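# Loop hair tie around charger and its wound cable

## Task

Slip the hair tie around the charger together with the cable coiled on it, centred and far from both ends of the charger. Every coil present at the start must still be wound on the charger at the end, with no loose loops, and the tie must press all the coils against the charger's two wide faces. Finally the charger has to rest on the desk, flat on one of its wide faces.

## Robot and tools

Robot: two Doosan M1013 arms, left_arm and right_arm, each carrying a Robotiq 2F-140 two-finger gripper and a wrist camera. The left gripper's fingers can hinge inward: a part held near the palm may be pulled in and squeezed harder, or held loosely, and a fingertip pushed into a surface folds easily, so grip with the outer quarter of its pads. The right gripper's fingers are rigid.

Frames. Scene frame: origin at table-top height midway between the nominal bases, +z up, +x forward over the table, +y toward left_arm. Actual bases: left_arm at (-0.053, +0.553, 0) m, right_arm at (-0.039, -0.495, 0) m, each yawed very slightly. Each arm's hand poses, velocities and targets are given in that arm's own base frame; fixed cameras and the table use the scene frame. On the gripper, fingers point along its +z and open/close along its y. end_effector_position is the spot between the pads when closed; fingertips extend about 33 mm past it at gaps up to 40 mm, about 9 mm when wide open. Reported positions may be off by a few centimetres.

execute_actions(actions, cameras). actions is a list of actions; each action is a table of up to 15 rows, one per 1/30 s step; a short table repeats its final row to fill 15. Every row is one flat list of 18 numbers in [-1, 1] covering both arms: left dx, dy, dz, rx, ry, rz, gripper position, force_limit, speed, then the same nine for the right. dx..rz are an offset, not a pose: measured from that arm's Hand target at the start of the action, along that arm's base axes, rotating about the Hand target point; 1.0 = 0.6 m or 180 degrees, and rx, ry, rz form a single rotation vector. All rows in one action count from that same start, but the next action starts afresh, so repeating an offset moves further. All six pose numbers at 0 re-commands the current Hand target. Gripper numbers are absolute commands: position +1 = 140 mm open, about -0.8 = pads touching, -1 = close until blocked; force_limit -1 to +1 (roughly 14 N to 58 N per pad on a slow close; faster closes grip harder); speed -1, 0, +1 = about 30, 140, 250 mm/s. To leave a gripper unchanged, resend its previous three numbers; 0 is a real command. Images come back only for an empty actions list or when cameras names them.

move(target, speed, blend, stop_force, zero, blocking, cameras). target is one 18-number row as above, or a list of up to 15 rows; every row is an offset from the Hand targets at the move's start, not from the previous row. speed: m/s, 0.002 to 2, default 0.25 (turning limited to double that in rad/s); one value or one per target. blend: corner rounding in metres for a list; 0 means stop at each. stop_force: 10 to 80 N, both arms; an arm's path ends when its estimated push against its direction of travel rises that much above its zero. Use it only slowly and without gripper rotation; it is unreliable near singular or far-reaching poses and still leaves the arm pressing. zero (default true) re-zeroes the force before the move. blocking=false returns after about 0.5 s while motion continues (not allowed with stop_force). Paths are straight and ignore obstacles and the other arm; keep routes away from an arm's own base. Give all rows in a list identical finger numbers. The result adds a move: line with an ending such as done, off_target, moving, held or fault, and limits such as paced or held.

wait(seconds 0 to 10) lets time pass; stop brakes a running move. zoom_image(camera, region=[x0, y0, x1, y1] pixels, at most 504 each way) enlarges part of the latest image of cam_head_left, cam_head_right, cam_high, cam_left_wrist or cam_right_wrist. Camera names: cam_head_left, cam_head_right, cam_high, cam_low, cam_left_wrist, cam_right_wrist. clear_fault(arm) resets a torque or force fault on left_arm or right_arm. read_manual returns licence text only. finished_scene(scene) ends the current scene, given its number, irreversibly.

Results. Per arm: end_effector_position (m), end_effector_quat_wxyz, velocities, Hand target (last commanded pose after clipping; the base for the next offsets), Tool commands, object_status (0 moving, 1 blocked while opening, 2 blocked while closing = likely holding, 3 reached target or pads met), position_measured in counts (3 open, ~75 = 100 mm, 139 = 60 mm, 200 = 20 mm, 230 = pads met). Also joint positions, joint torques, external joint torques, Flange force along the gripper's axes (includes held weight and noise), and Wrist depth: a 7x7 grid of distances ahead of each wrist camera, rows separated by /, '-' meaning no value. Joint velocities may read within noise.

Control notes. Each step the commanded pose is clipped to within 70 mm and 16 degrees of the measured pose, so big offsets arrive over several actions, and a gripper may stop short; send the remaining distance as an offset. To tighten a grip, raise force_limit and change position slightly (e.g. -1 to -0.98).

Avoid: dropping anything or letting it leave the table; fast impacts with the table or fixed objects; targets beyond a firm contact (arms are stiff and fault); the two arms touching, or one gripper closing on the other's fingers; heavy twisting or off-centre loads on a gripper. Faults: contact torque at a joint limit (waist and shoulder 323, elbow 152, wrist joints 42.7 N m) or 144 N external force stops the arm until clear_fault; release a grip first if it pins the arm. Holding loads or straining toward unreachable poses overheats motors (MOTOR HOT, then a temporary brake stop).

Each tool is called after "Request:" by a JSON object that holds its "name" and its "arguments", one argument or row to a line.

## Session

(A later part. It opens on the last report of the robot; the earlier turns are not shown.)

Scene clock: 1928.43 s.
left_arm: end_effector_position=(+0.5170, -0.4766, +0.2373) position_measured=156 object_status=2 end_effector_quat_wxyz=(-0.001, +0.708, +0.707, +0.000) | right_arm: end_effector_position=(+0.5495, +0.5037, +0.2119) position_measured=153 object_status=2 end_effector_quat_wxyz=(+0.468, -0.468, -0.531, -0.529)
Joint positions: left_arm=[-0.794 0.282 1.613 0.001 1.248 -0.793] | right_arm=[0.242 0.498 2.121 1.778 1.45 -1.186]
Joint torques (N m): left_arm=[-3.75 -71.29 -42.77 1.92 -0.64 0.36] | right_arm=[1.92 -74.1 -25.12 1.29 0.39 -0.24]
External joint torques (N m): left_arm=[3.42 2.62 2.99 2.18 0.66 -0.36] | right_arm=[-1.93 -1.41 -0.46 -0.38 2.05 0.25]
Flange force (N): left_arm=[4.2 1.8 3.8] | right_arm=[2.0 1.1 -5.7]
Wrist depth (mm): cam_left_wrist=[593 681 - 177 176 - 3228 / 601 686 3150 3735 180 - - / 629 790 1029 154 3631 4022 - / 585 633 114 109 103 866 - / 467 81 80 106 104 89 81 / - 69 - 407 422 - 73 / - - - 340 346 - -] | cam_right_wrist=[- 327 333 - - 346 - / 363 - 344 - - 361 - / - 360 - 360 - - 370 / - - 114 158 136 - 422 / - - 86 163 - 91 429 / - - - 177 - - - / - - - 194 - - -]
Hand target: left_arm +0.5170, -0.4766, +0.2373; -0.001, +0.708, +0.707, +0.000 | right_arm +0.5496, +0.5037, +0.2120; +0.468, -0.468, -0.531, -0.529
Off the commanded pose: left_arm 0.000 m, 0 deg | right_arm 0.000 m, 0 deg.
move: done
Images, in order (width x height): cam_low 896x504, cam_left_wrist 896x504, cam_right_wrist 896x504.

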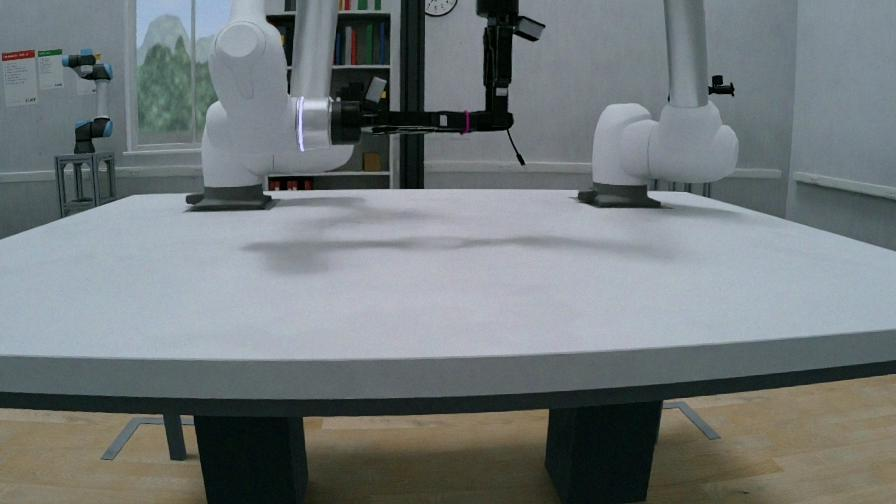

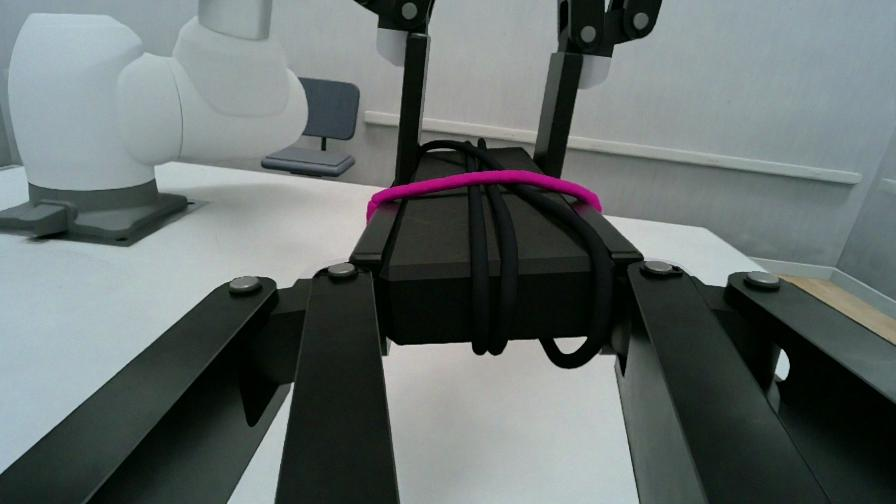

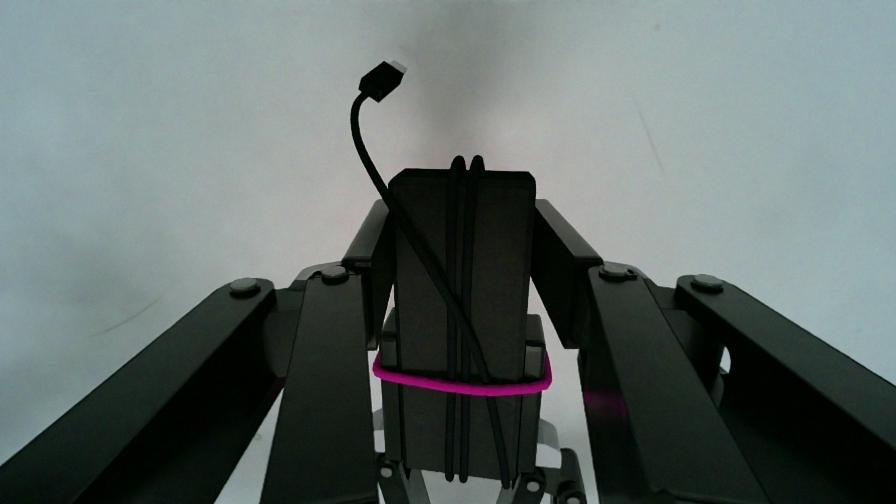

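Request:
{"name": "move", "arguments": {
  "target": [
    [0,0,0,0,0,0,-1,1,-1,0,0,0,0,0,0,-0.98,0.2,-1],
    [0,0,0,0,0,0,0.12,0,-1,0,0,0,0,0,0,-0.98,0.2,-1],
    [0,0,0.1,0,0,0,0.12,0,-1,0,0,0,0,0,0,-0.98,0.2,-1]
  ],
  "speed": 0.08,
  "cameras": ["cam_low","cam_left_wrist","cam_right_wrist"]
}}

Request:
{"name": "zoom_image", "arguments": {
  "camera": "cam_low",
  "region": [360, 60, 560, 185]
}}

Request:
{"name": "zoom_image", "arguments": {
  "camera": "cam_right_wrist",
  "region": [340, 150, 640, 504]
}}

Scene clock: 1967.07 s.
left_arm: end_effector_position=(+0.5170, -0.4766, +0.2974) position_measured=114 object_status=3 end_effector_quat_wxyz=(+0.000, +0.708, +0.707, +0.000) | right_arm: end_effector_position=(+0.5496, +0.5037, +0.2120) position_measured=155 object_status=2 end_effector_quat_wxyz=(+0.468, -0.468, -0.531, -0.529)
Joint positions: left_arm=[-0.794 0.256 1.535 0.001 1.351 -0.793] | right_arm=[0.242 0.498 2.121 1.778 1.45 -1.186]
Joint torques (N m): left_arm=[-0.31 -65.51 -40.35 4.14 -0.01 0.38] | right_arm=[2.15 -78.13 -24.97 0.95 3.22 -0.31]
External joint torques (N m): left_arm=[0.43 -1.61 -0.48 0.1 0.04 -0.38] | right_arm=[-2.14 2.78 -0.39 -0.05 -0.78 0.31]
Flange force (N): left_arm=[1.1 -1.1 -1.3] | right_arm=[-4.1 4.0 -1.9]
Wrist depth (mm): cam_left_wrist=[585 688 - - - - - / 598 692 3113 3902 - - - / 630 758 1042 154 144 - - / 585 646 115 108 103 854 - / 462 81 85 106 104 89 80 / - 69 - 407 420 - 72 / - - - 337 345 - -] | cam_right_wrist=[389 - 371 - - 403 393 / - - - 419 - 451 441 / 435 - - - - - 426 / 454 - 129 219 132 - 449 / - - 86 238 132 92 - / - - - 255 257 - - / - - - 281 - - -]
Hand target: left_arm +0.5170, -0.4766, +0.2973; -0.001, +0.708, +0.707, +0.000 | right_arm +0.5496, +0.5037, +0.2120; +0.468, -0.468, -0.531, -0.529
Off the commanded pose: left_arm 0.000 m, 0 deg | right_arm 0.000 m, 0 deg.
move: done
Images, in order (width x height): cam_low 896x504, cam_left_wrist 896x504, cam_right_wrist 896x504.

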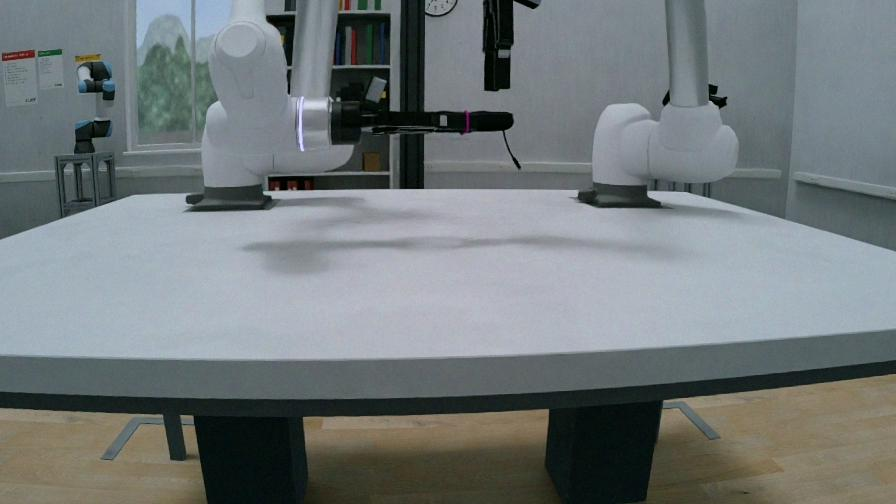

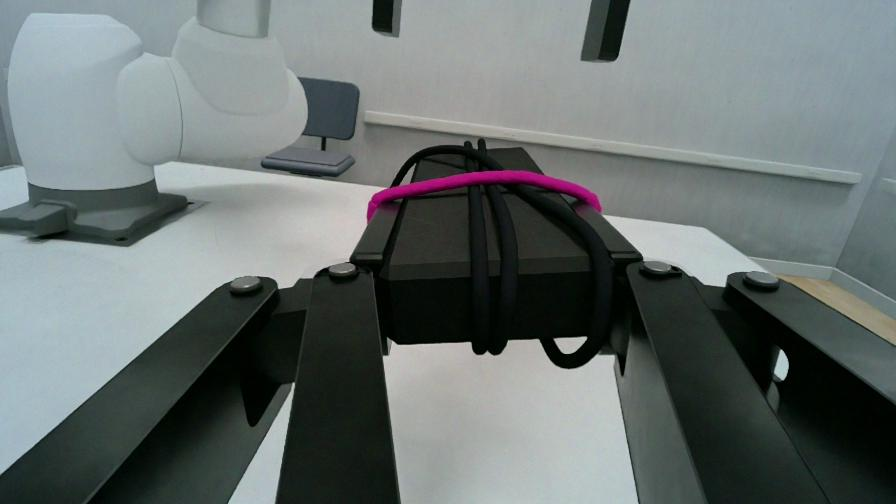

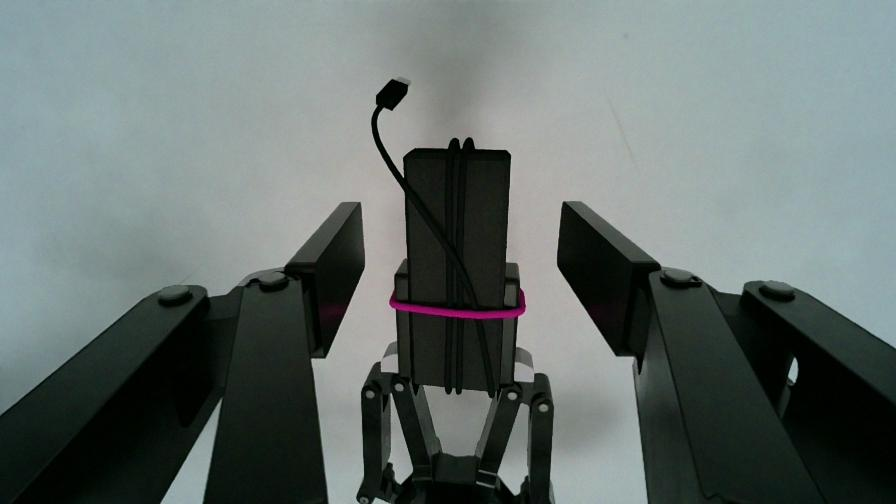

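Scaled by 2.520 from the camera's 896x504 image, which has a finer 1280x720 frame.

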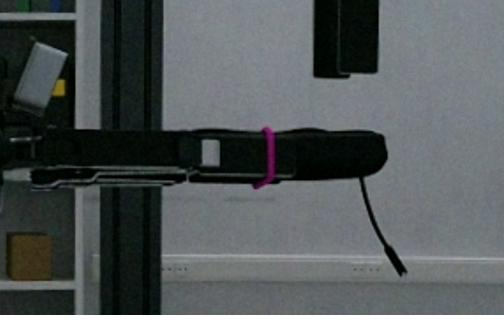

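Scaled by 1.424 from the camera's 896x504 image, which has a finer 1280x720 frame.

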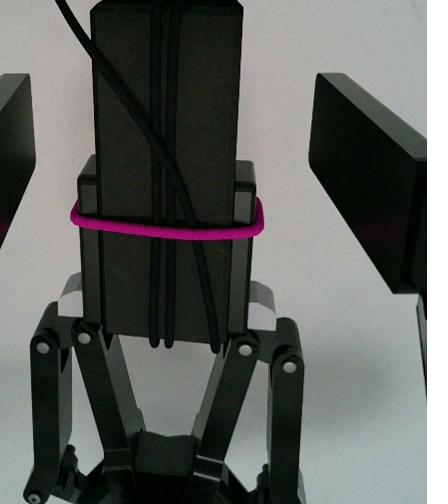

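Request:
{"name": "move", "arguments": {
  "target": [
    [-0.1,0.06,0.12,0,-0.15,0,-0.083,0,-1,0,0,0,0,0,0,-0.98,0.2,-1],
    [-0.2,0.03,0.05,0,-0.4,0,-0.083,0,-1,0,0,0,0,0,0,-0.98,0.2,-1],
    [-0.1617,-0.0873,-0.1375,0,-0.5,0,-0.083,0,-1,0,0,0,0,0,0,-0.98,0.2,-1]
  ],
  "blend": [0.03,0.03,0],
  "speed": 0.2,
  "cameras": ["all"]
}}

Request:
{"name": "zoom_image", "arguments": {
  "camera": "cam_low",
  "region": [360, 60, 560, 185]
}}

Scene clock: 2026.53 s.
left_arm: end_effector_position=(+0.4200, -0.5290, +0.2149) position_measured=139 object_status=3 end_effector_quat_wxyz=(+0.499, +0.500, +0.500, +0.501) | right_arm: end_effector_position=(+0.5496, +0.5037, +0.2120) position_measured=155 object_status=2 end_effector_quat_wxyz=(+0.468, -0.468, -0.531, -0.529)
Joint positions: left_arm=[-1.471 0.457 2.197 1.657 1.525 -2.655] | right_arm=[0.242 0.498 2.121 1.778 1.45 -1.186]
Joint torques (N m): left_arm=[0.49 -67.65 -23.25 1.08 2.44 0.31] | right_arm=[1.68 -78.68 -24.96 0.99 3.21 -0.35]
External joint torques (N m): left_arm=[-0.69 -1.41 -0.35 0.05 -0.01 -0.26] | right_arm=[-1.6 3.24 -0.51 -0.09 -0.77 0.35]
Flange force (N): left_arm=[0.8 2.0 -1.3] | right_arm=[-4.8 4.4 -0.9]
Wrist depth (mm): cam_left_wrist=[141 557 - - 3789 - - / 592 581 662 - 3789 - - / 630 716 941 154 148 - - / 593 638 114 109 103 852 3486 / 161 81 85 106 104 89 80 / - 69 - 409 418 - 72 / - - - 336 350 - -] | cam_right_wrist=[269 316 2171 205 - 2296 2714 / - - 3272 217 - - 2059 / - - 3619 208 - - 2437 / - - 117 216 142 - 2388 / - - 86 214 123 92 - / - - - 253 - - - / - - - 275 - - -]
Hand target: left_arm +0.4200, -0.5290, +0.2148; +0.499, +0.500, +0.500, +0.501 | right_arm +0.5496, +0.5037, +0.2120; +0.468, -0.468, -0.531, -0.529
Off the commanded pose: left_arm 0.000 m, 0 deg | right_arm 0.000 m, 0 deg.
move: done

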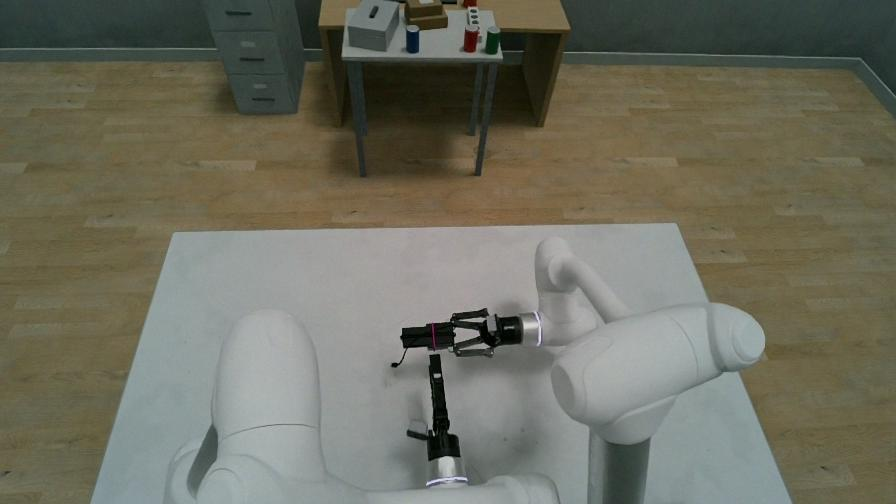

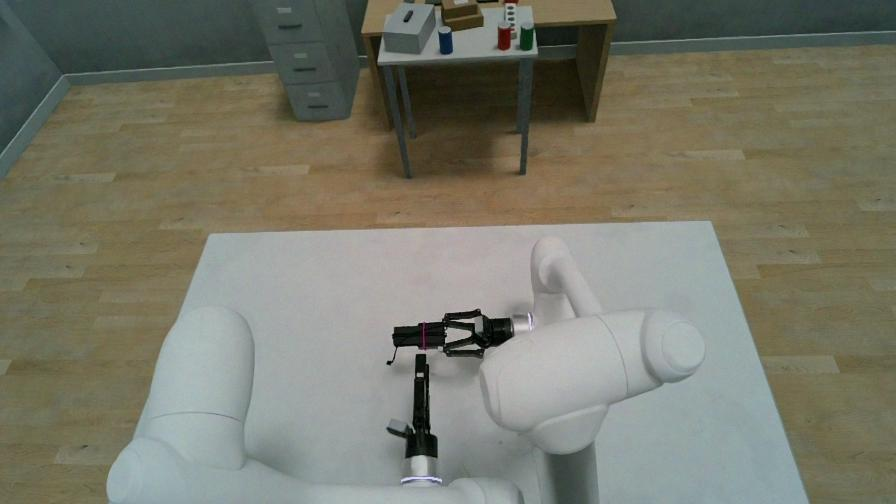

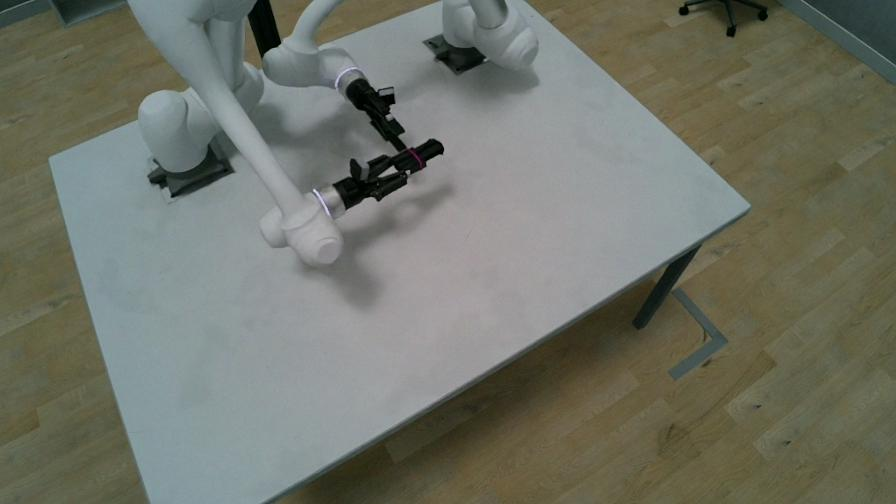

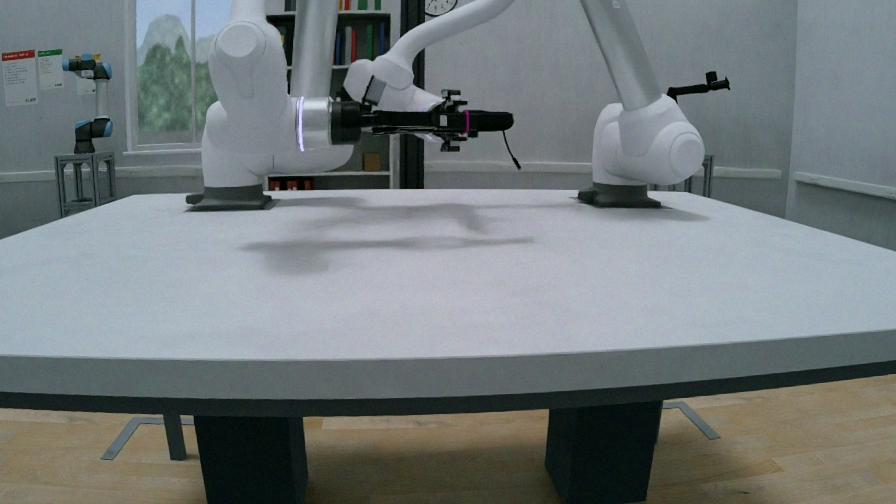

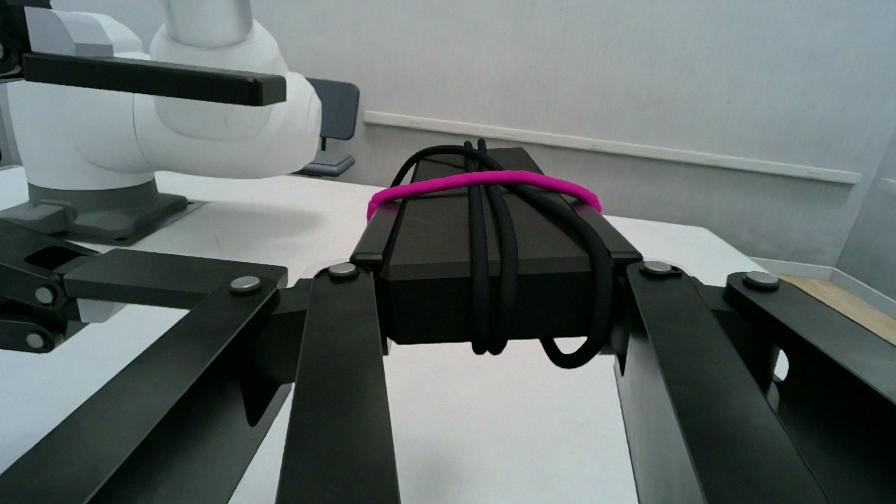

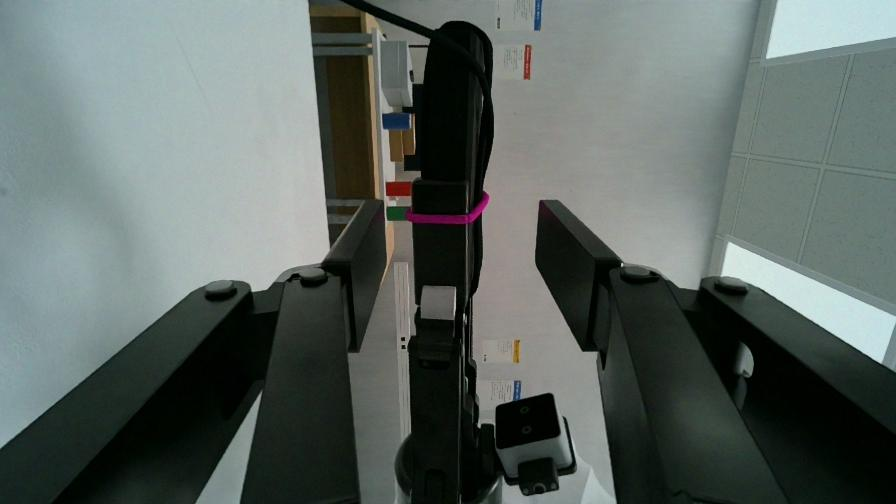

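Scaled by 2.520 from the camera's 896x504 image, which has a finer 1280x720 frame.

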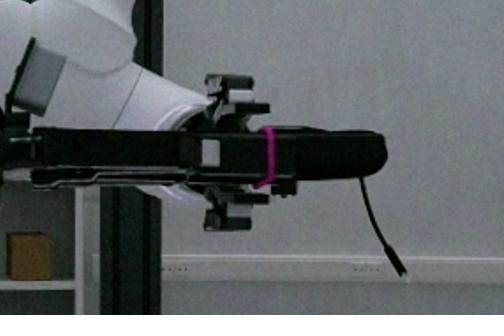

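Request:
{"name": "move", "arguments": {
  "target": [
    [0.02,0,-0.0115,0,-0.039,0,-0.083,0,-1,0,0,0,0,0,0,-0.98,0.2,-1],
    [0.1333,0,-0.0115,0,-0.039,0,-0.083,0,-1,0,0,0,0,0,0,-0.98,0.2,-1]
  ],
  "speed": 0.06,
  "cameras": ["cam_low","cam_left_wrist","cam_right_wrist","cam_high"]
}}

Request:
{"name": "zoom_image", "arguments": {
  "camera": "cam_low",
  "region": [400, 80, 530, 170]
}}

Scene clock: 2048.87 s.
left_arm: end_effector_position=(+0.4999, -0.5290, +0.2079) position_measured=139 object_status=3 end_effector_quat_wxyz=(+0.529, +0.468, +0.468, +0.530) | right_arm: end_effector_position=(+0.5496, +0.5037, +0.2120) position_measured=155 object_status=2 end_effector_quat_wxyz=(+0.468, -0.468, -0.531, -0.529)
Joint positions: left_arm=[-1.322 0.558 2.166 1.846 1.584 -2.736] | right_arm=[0.242 0.498 2.121 1.778 1.45 -1.186]
Joint torques (N m): left_arm=[0.28 -74.74 -21.04 0.58 2.54 0.38] | right_arm=[2.08 -78.05 -24.64 0.98 3.13 -0.22]
External joint torques (N m): left_arm=[-0.26 -1.27 -0.37 0.03 -0.03 -0.34] | right_arm=[-2.07 2.59 -0.81 -0.08 -0.7 0.22]
Flange force (N): left_arm=[0.5 1.8 -0.3] | right_arm=[-4.0 4.5 -1.8]
Wrist depth (mm): cam_left_wrist=[578 129 3268 3228 3310 - 3352 / 600 136 137 137 - 3486 - / 140 690 866 146 146 3735 3582 / 159 654 114 108 103 905 3228 / 153 81 85 106 104 89 80 / - 69 - 404 418 - 72 / - - - 337 345 - -] | cam_right_wrist=[- 543 2132 - - 2985 2388 / 271 426 2985 - 5081 - 2232 / 268 - 2462 - 166 - 3272 / - - 123 127 142 - - / - - 86 136 123 92 - / - - - 141 - - - / - - - 133 - - -]
Hand target: left_arm +0.4999, -0.5290, +0.2079; +0.529, +0.468, +0.468, +0.530 | right_arm +0.5496, +0.5037, +0.2120; +0.468, -0.468, -0.531, -0.529
Off the commanded pose: left_arm 0.000 m, 0 deg | right_arm 0.000 m, 0 deg.
move: done
Images, in order (width x height): cam_high 896x504, cam_low 896x504, cam_left_wrist 896x504, cam_right_wrist 896x504.

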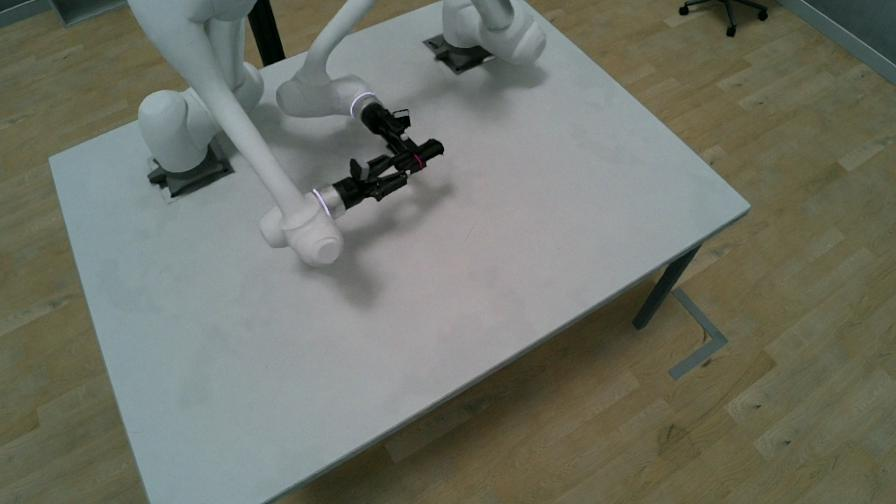

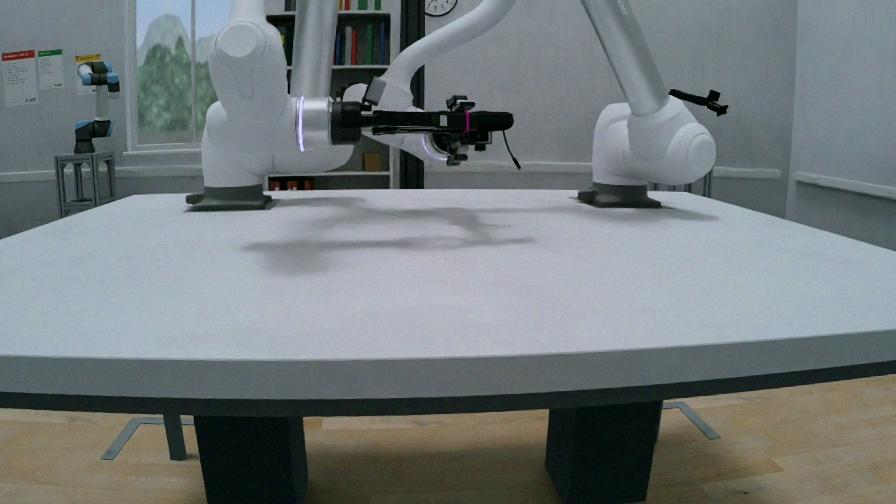

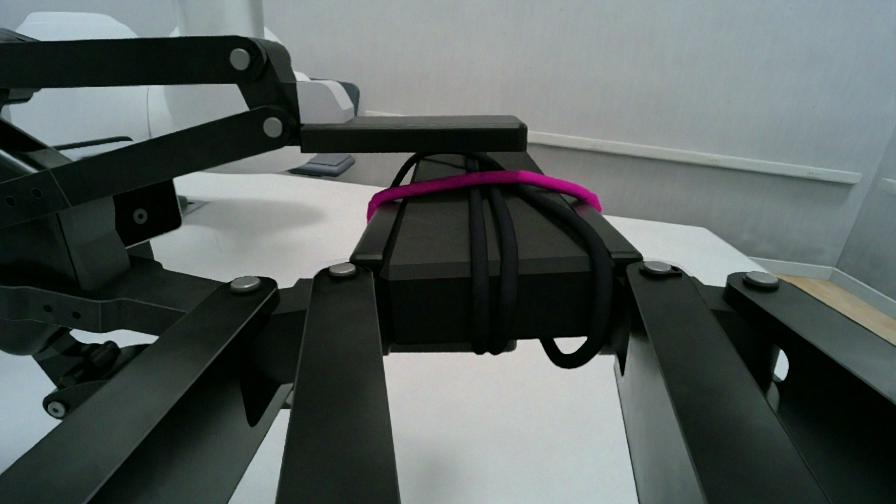

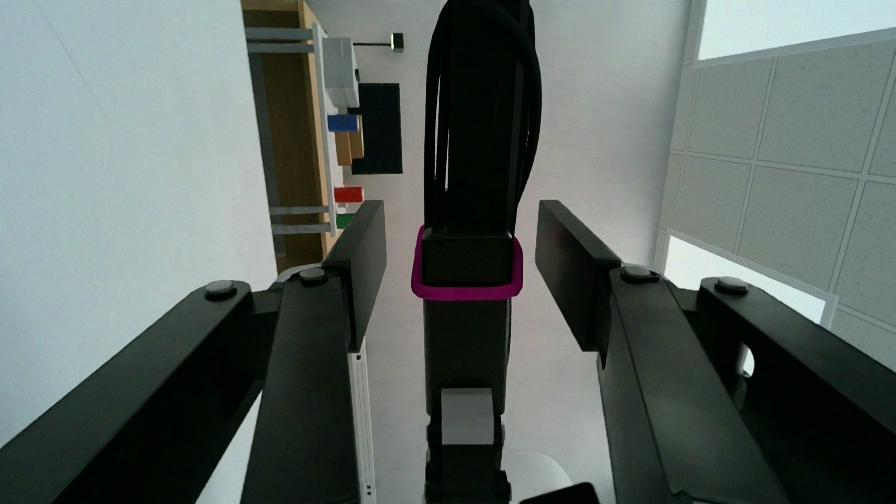

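Scaled by 3.877 from the camera's 896x504 image, which has a finer 1280x720 frame.

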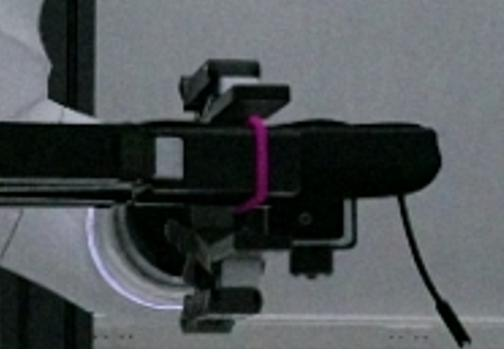

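Request:
{"name": "move", "arguments": {
  "target": [
    [0,0,0.002,0,0,0,-0.083,0,-1,0,0,0,0,0,0,-0.98,0.2,-1],
    [0,0,0.002,0,0,0,-1,0,-1,0,0,0,0,0,0,-0.98,0.2,-1]
  ],
  "speed": 0.06
}}

Request:
{"name": "wait", "arguments": {
  "seconds": 1,
  "cameras": ["cam_low","cam_left_wrist","cam_right_wrist"]
}}

Request:
{"name": "zoom_image", "arguments": {
  "camera": "cam_left_wrist",
  "region": [340, 80, 640, 380]
}}

Request:
{"name": "zoom_image", "arguments": {
  "camera": "cam_right_wrist",
  "region": [340, 150, 640, 450]
}}

Scene clock: 2065.23 s.
left_arm: end_effector_position=(+0.4999, -0.5291, +0.2093) position_measured=183 object_status=2 end_effector_quat_wxyz=(+0.529, +0.468, +0.468, +0.530) | right_arm: end_effector_position=(+0.5496, +0.5037, +0.2119) position_measured=155 object_status=2 end_effector_quat_wxyz=(+0.468, -0.468, -0.531, -0.529)
Joint positions: left_arm=[-1.322 0.556 2.166 1.846 1.583 -2.734] | right_arm=[0.242 0.498 2.121 1.778 1.45 -1.186]
Joint torques (N m): left_arm=[-0.44 -58.34 -14.24 -2.42 -6.49 0.46] | right_arm=[2.69 -95.47 -34.12 4.9 11.05 -0.82]
External joint torques (N m): left_arm=[0.09 -17.63 -7.24 3.06 9.01 -0.41] | right_arm=[-2.57 20.03 8.66 -4 -8.61 0.83]
Flange force (N): left_arm=[2.8 26.7 1.2] | right_arm=[-29.5 2.0 -1.7]
Wrist depth (mm): cam_left_wrist=[580 568 - - 2842 - 6537 / 592 133 148 3533 3533 - - / 144 142 140 141 145 - - / 154 630 114 108 103 838 - / 154 81 85 105 105 89 80 / - 69 - 410 420 - 72 / - - - 337 344 - -] | cam_right_wrist=[280 - 2041 - 3102 2985 2274 / 293 - 2843 - 3317 - - / - - 2388 - - - - / - - 123 128 132 - 2171 / - - 92 133 - 91 1895 / - - - 140 - - - / - - - 133 - - -]
Hand target: left_arm +0.4999, -0.5290, +0.2091; +0.529, +0.468, +0.468, +0.530 | right_arm +0.5496, +0.5037, +0.2120; +0.468, -0.468, -0.531, -0.529
Off the commanded pose: left_arm 0.000 m, 0 deg | right_arm 0.000 m, 0 deg.
move: done

Scene clock: 2066.23 s.
left_arm: end_effector_position=(+0.4999, -0.5290, +0.2090) position_measured=183 object_status=2 end_effector_quat_wxyz=(+0.529, +0.469, +0.469, +0.530) | right_arm: end_effector_position=(+0.5496, +0.5037, +0.2120) position_measured=155 object_status=2 end_effector_quat_wxyz=(+0.468, -0.468, -0.531, -0.529)
Joint positions: left_arm=[-1.322 0.556 2.166 1.846 1.583 -2.734] | right_arm=[0.242 0.498 2.121 1.778 1.45 -1.186]
Joint torques (N m): left_arm=[1.28 -58.83 -13.92 -2.65 -6.09 0.48] | right_arm=[3 -94.3 -32.92 4.49 11.2 -0.62]
External joint torques (N m): left_arm=[-1.33 -17.56 -7.64 3.27 8.62 -0.43] | right_arm=[-2.93 18.87 7.48 -3.59 -8.77 0.63]
Flange force (N): left_arm=[1.4 26.9 -0.3] | right_arm=[-27.8 3.2 -1.3]
Wrist depth (mm): cam_left_wrist=[571 575 - - - - 3845 / 597 133 146 - - - 3631 / 144 142 140 139 159 3533 3396 / 153 633 114 108 103 838 - / 154 81 85 105 105 89 80 / - 69 - 407 420 - 72 / - - - 336 346 - -] | cam_right_wrist=[268 - 2152 114 - - 2059 / - - 2948 121 3317 - - / - - 2388 - - - - / 256 352 124 128 132 3023 - / - - 92 135 - - - / - - - 140 - - - / - - - 136 - - -]
Hand target: left_arm +0.4999, -0.5290, +0.2091; +0.529, +0.468, +0.468, +0.530 | right_arm +0.5496, +0.5037, +0.2120; +0.468, -0.468, -0.531, -0.529
Tool commands: left_gripper/position=-1.0 left_gripper/force_limit=+0.0 left_gripper/speed=-1.0 right_gripper/position=-0.98 right_gripper/force_limit=+0.2 right_gripper/speed=-1.0
Off the commanded pose: left_arm 0.000 m, 0 deg | right_arm 0.000 m, 0 deg.
wait: 1.00 s; at rest by 0.17 s
Images, in order (width x height): cam_low 896x504, cam_left_wrist 896x504, cam_right_wrist 896x504.

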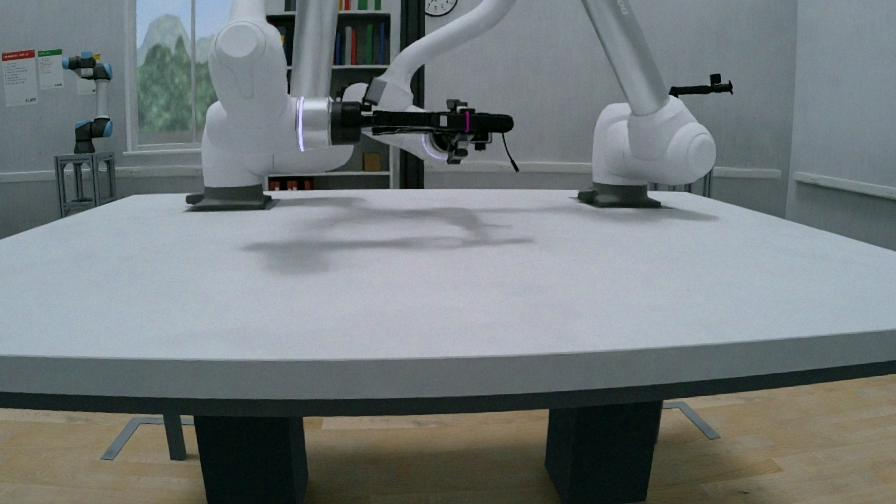

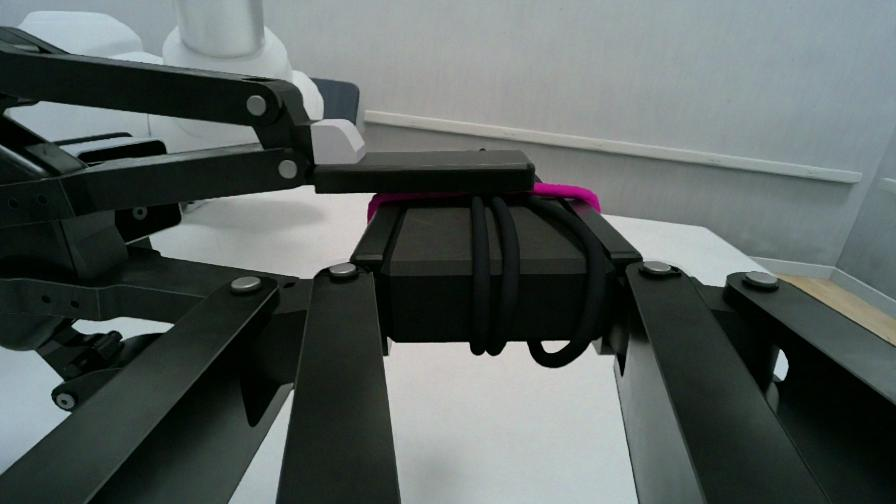

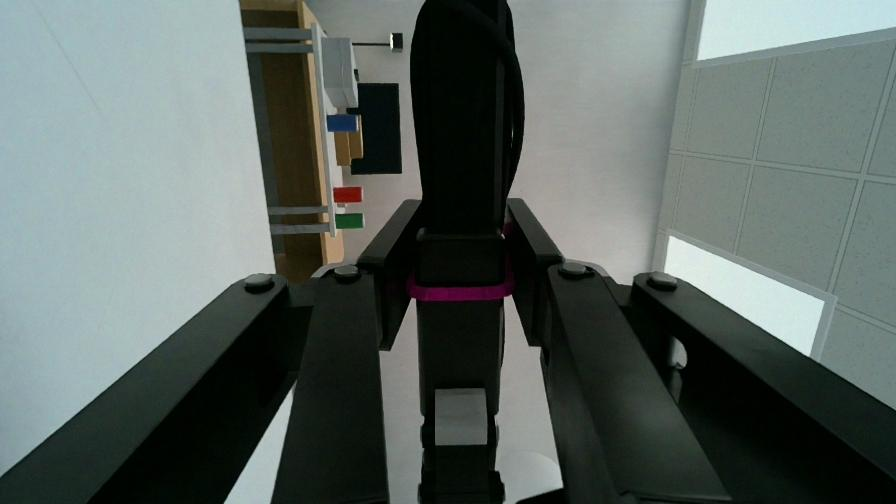

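Scaled by 1.680 from the camera's 896x504 image, which has a finer 1280x720 frame.

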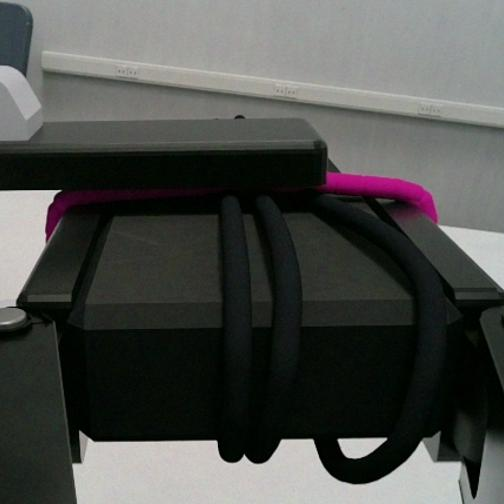

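Scaled by 1.680 from the camera's 896x504 image, which has a finer 1280x720 frame.

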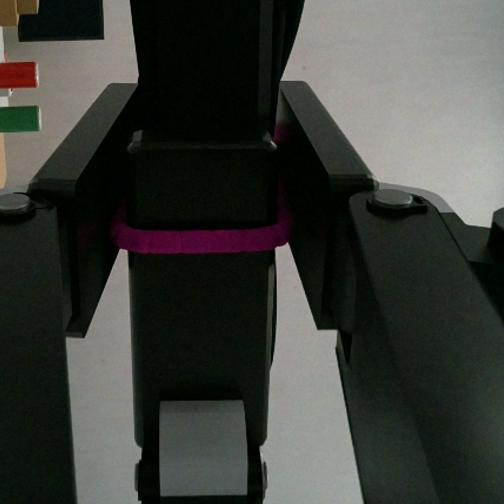

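Request:
{"name": "move", "arguments": {
  "target": [0,0,0.0035,0,0,0,-1,0,-1,0,0,0,0,0,0,-0.98,0.2,-1],
  "speed": 0.02
}}

Scene clock: 2077.60 s.
left_arm: end_effector_position=(+0.4999, -0.5290, +0.2111) position_measured=183 object_status=2 end_effector_quat_wxyz=(+0.529, +0.469, +0.469, +0.530) | right_arm: end_effector_position=(+0.5496, +0.5037, +0.2121) position_measured=155 object_status=2 end_effector_quat_wxyz=(+0.468, -0.468, -0.531, -0.529)
Joint positions: left_arm=[-1.322 0.552 2.166 1.846 1.582 -2.731] | right_arm=[0.242 0.498 2.121 1.778 1.45 -1.186]
Joint torques (N m): left_arm=[-1.82 -79.96 -23.62 1.74 5.24 0.3] | right_arm=[-0.19 -72.46 -23.75 0.41 -0.18 -0.78]
External joint torques (N m): left_arm=[2.19 3.76 1.87 -1.15 -2.71 -0.25] | right_arm=[0.21 -2.94 -1.7 0.5 2.62 0.78]
Flange force (N): left_arm=[1.0 -6.3 3.2] | right_arm=[5.3 1.6 -1.0]
Wrist depth (mm): cam_left_wrist=[578 575 - 3268 3631 3352 2905 / 590 133 148 - - 3268 3228 / 144 142 140 141 3440 - - / 153 633 114 107 103 841 3440 / 154 81 85 105 105 89 80 / - 69 - 410 424 - 72 / - - - 337 345 - -] | cam_right_wrist=[- - 1942 - - - 2274 / - 358 2912 - - 2948 - / - - 2437 127 3564 2654 - / - - 107 128 3619 - 3227 / - - 92 133 - - - / - - - 140 - - - / - - - 133 - - -]
Hand target: left_arm +0.4999, -0.5290, +0.2112; +0.529, +0.468, +0.468, +0.530 | right_arm +0.5496, +0.5037, +0.2120; +0.468, -0.468, -0.531, -0.529
Off the commanded pose: left_arm 0.000 m, 0 deg | right_arm 0.000 m, 0 deg.
move: done

Request:
{"name": "move", "arguments": {
  "target": [
    [0,0,0,0,0,0,-1,0,-1,0,0,0,0,0,0,-0.155,1,-1],
    [0,0,0,0,0,0,-1,0,-1,0,-0.02,0,0,0,0,-0.155,1,-1]
  ],
  "speed": 0.02,
  "cameras": ["cam_low","cam_left_wrist","cam_right_wrist"]
}}

Request:
{"name": "zoom_image", "arguments": {
  "camera": "cam_left_wrist",
  "region": [340, 80, 640, 380]
}}

Request:
{"name": "zoom_image", "arguments": {
  "camera": "cam_right_wrist",
  "region": [340, 150, 640, 450]
}}

Request:
{"name": "zoom_image", "arguments": {
  "camera": "cam_low",
  "region": [400, 80, 530, 170]
}}

Scene clock: 2087.97 s.
left_arm: end_effector_position=(+0.4999, -0.5290, +0.2112) position_measured=183 object_status=2 end_effector_quat_wxyz=(+0.529, +0.468, +0.468, +0.530) | right_arm: end_effector_position=(+0.5496, +0.4917, +0.2120) position_measured=148 object_status=3 end_effector_quat_wxyz=(+0.468, -0.468, -0.531, -0.529)
Joint positions: left_arm=[-1.322 0.552 2.166 1.846 1.582 -2.731] | right_arm=[0.221 0.495 2.128 1.761 1.461 -1.187]
Joint torques (N m): left_arm=[2.46 -83.85 -22.46 0.4 8.39 0.33] | right_arm=[-2.91 -69.26 -20.32 -0.65 -2.18 -0.49]
External joint torques (N m): left_arm=[-2.55 7.78 0.74 0.24 -5.87 -0.29] | right_arm=[2.93 -5.68 -4.99 1.59 4.62 0.49]
Flange force (N): left_arm=[-6.0 -11.6 0.5] | right_arm=[8.9 4.0 4.5]
Wrist depth (mm): cam_left_wrist=[601 571 - 3533 3533 - - / 609 145 152 3440 - 3352 - / 151 154 153 151 157 4432 2589 / 161 184 108 110 110 889 3735 / 176 81 91 491 114 89 82 / - 69 - 414 426 - 74 / - - - 338 347 - -] | cam_right_wrist=[- - 1809 - - - - / 261 - 2985 - - - - / 258 - 3023 - - - 2541 / 269 - 1926 135 138 3142 - / - - 92 132 - - - / - - - 143 - - - / - - - 148 - - -]
Hand target: left_arm +0.4999, -0.5290, +0.2112; +0.529, +0.468, +0.468, +0.530 | right_arm +0.5496, +0.4917, +0.2120; +0.468, -0.468, -0.531, -0.529
Off the commanded pose: left_arm 0.000 m, 0 deg | right_arm 0.000 m, 0 deg.
move: done
Images, in order (width x height): cam_low 896x504, cam_left_wrist 896x504, cam_right_wrist 896x504.

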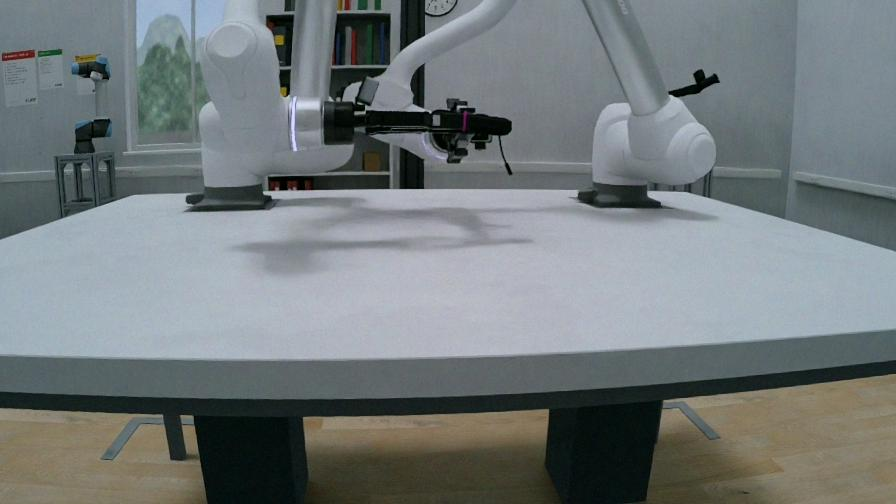

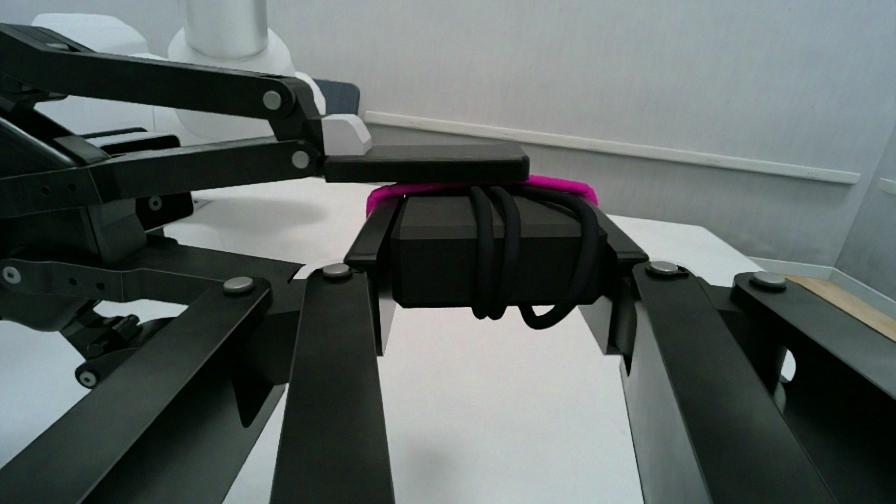

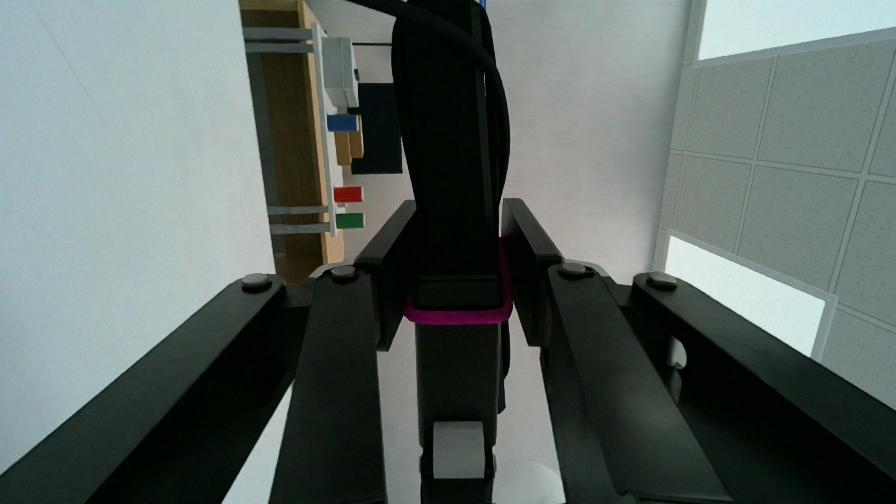

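Scaled by 1.680 from the camera's 896x504 image, which has a finer 1280x720 frame.

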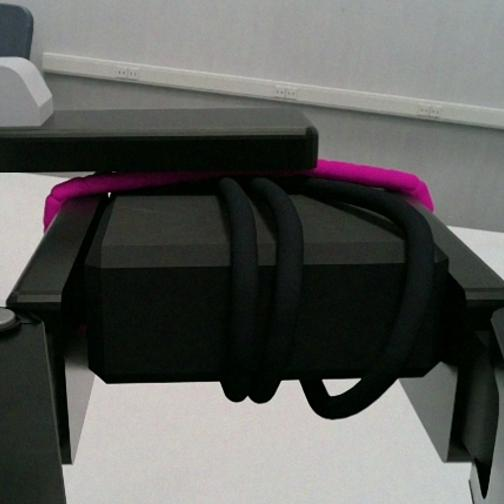

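Scaled by 1.680 from the camera's 896x504 image, which has a finer 1280x720 frame.

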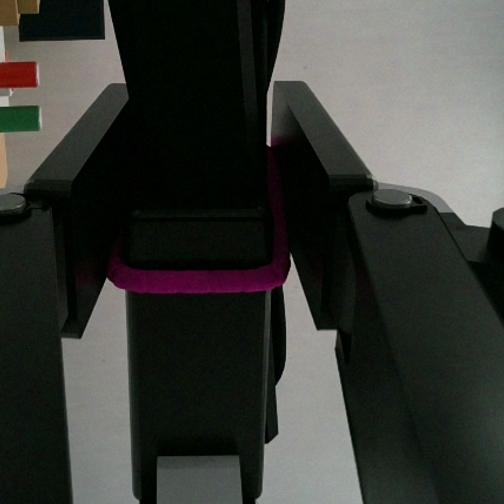

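Scaled by 3.877 from the camera's 896x504 image, which has a finer 1280x720 frame.

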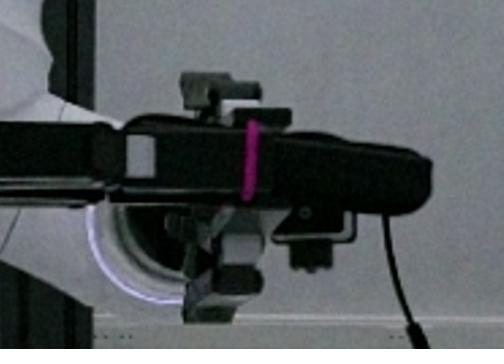

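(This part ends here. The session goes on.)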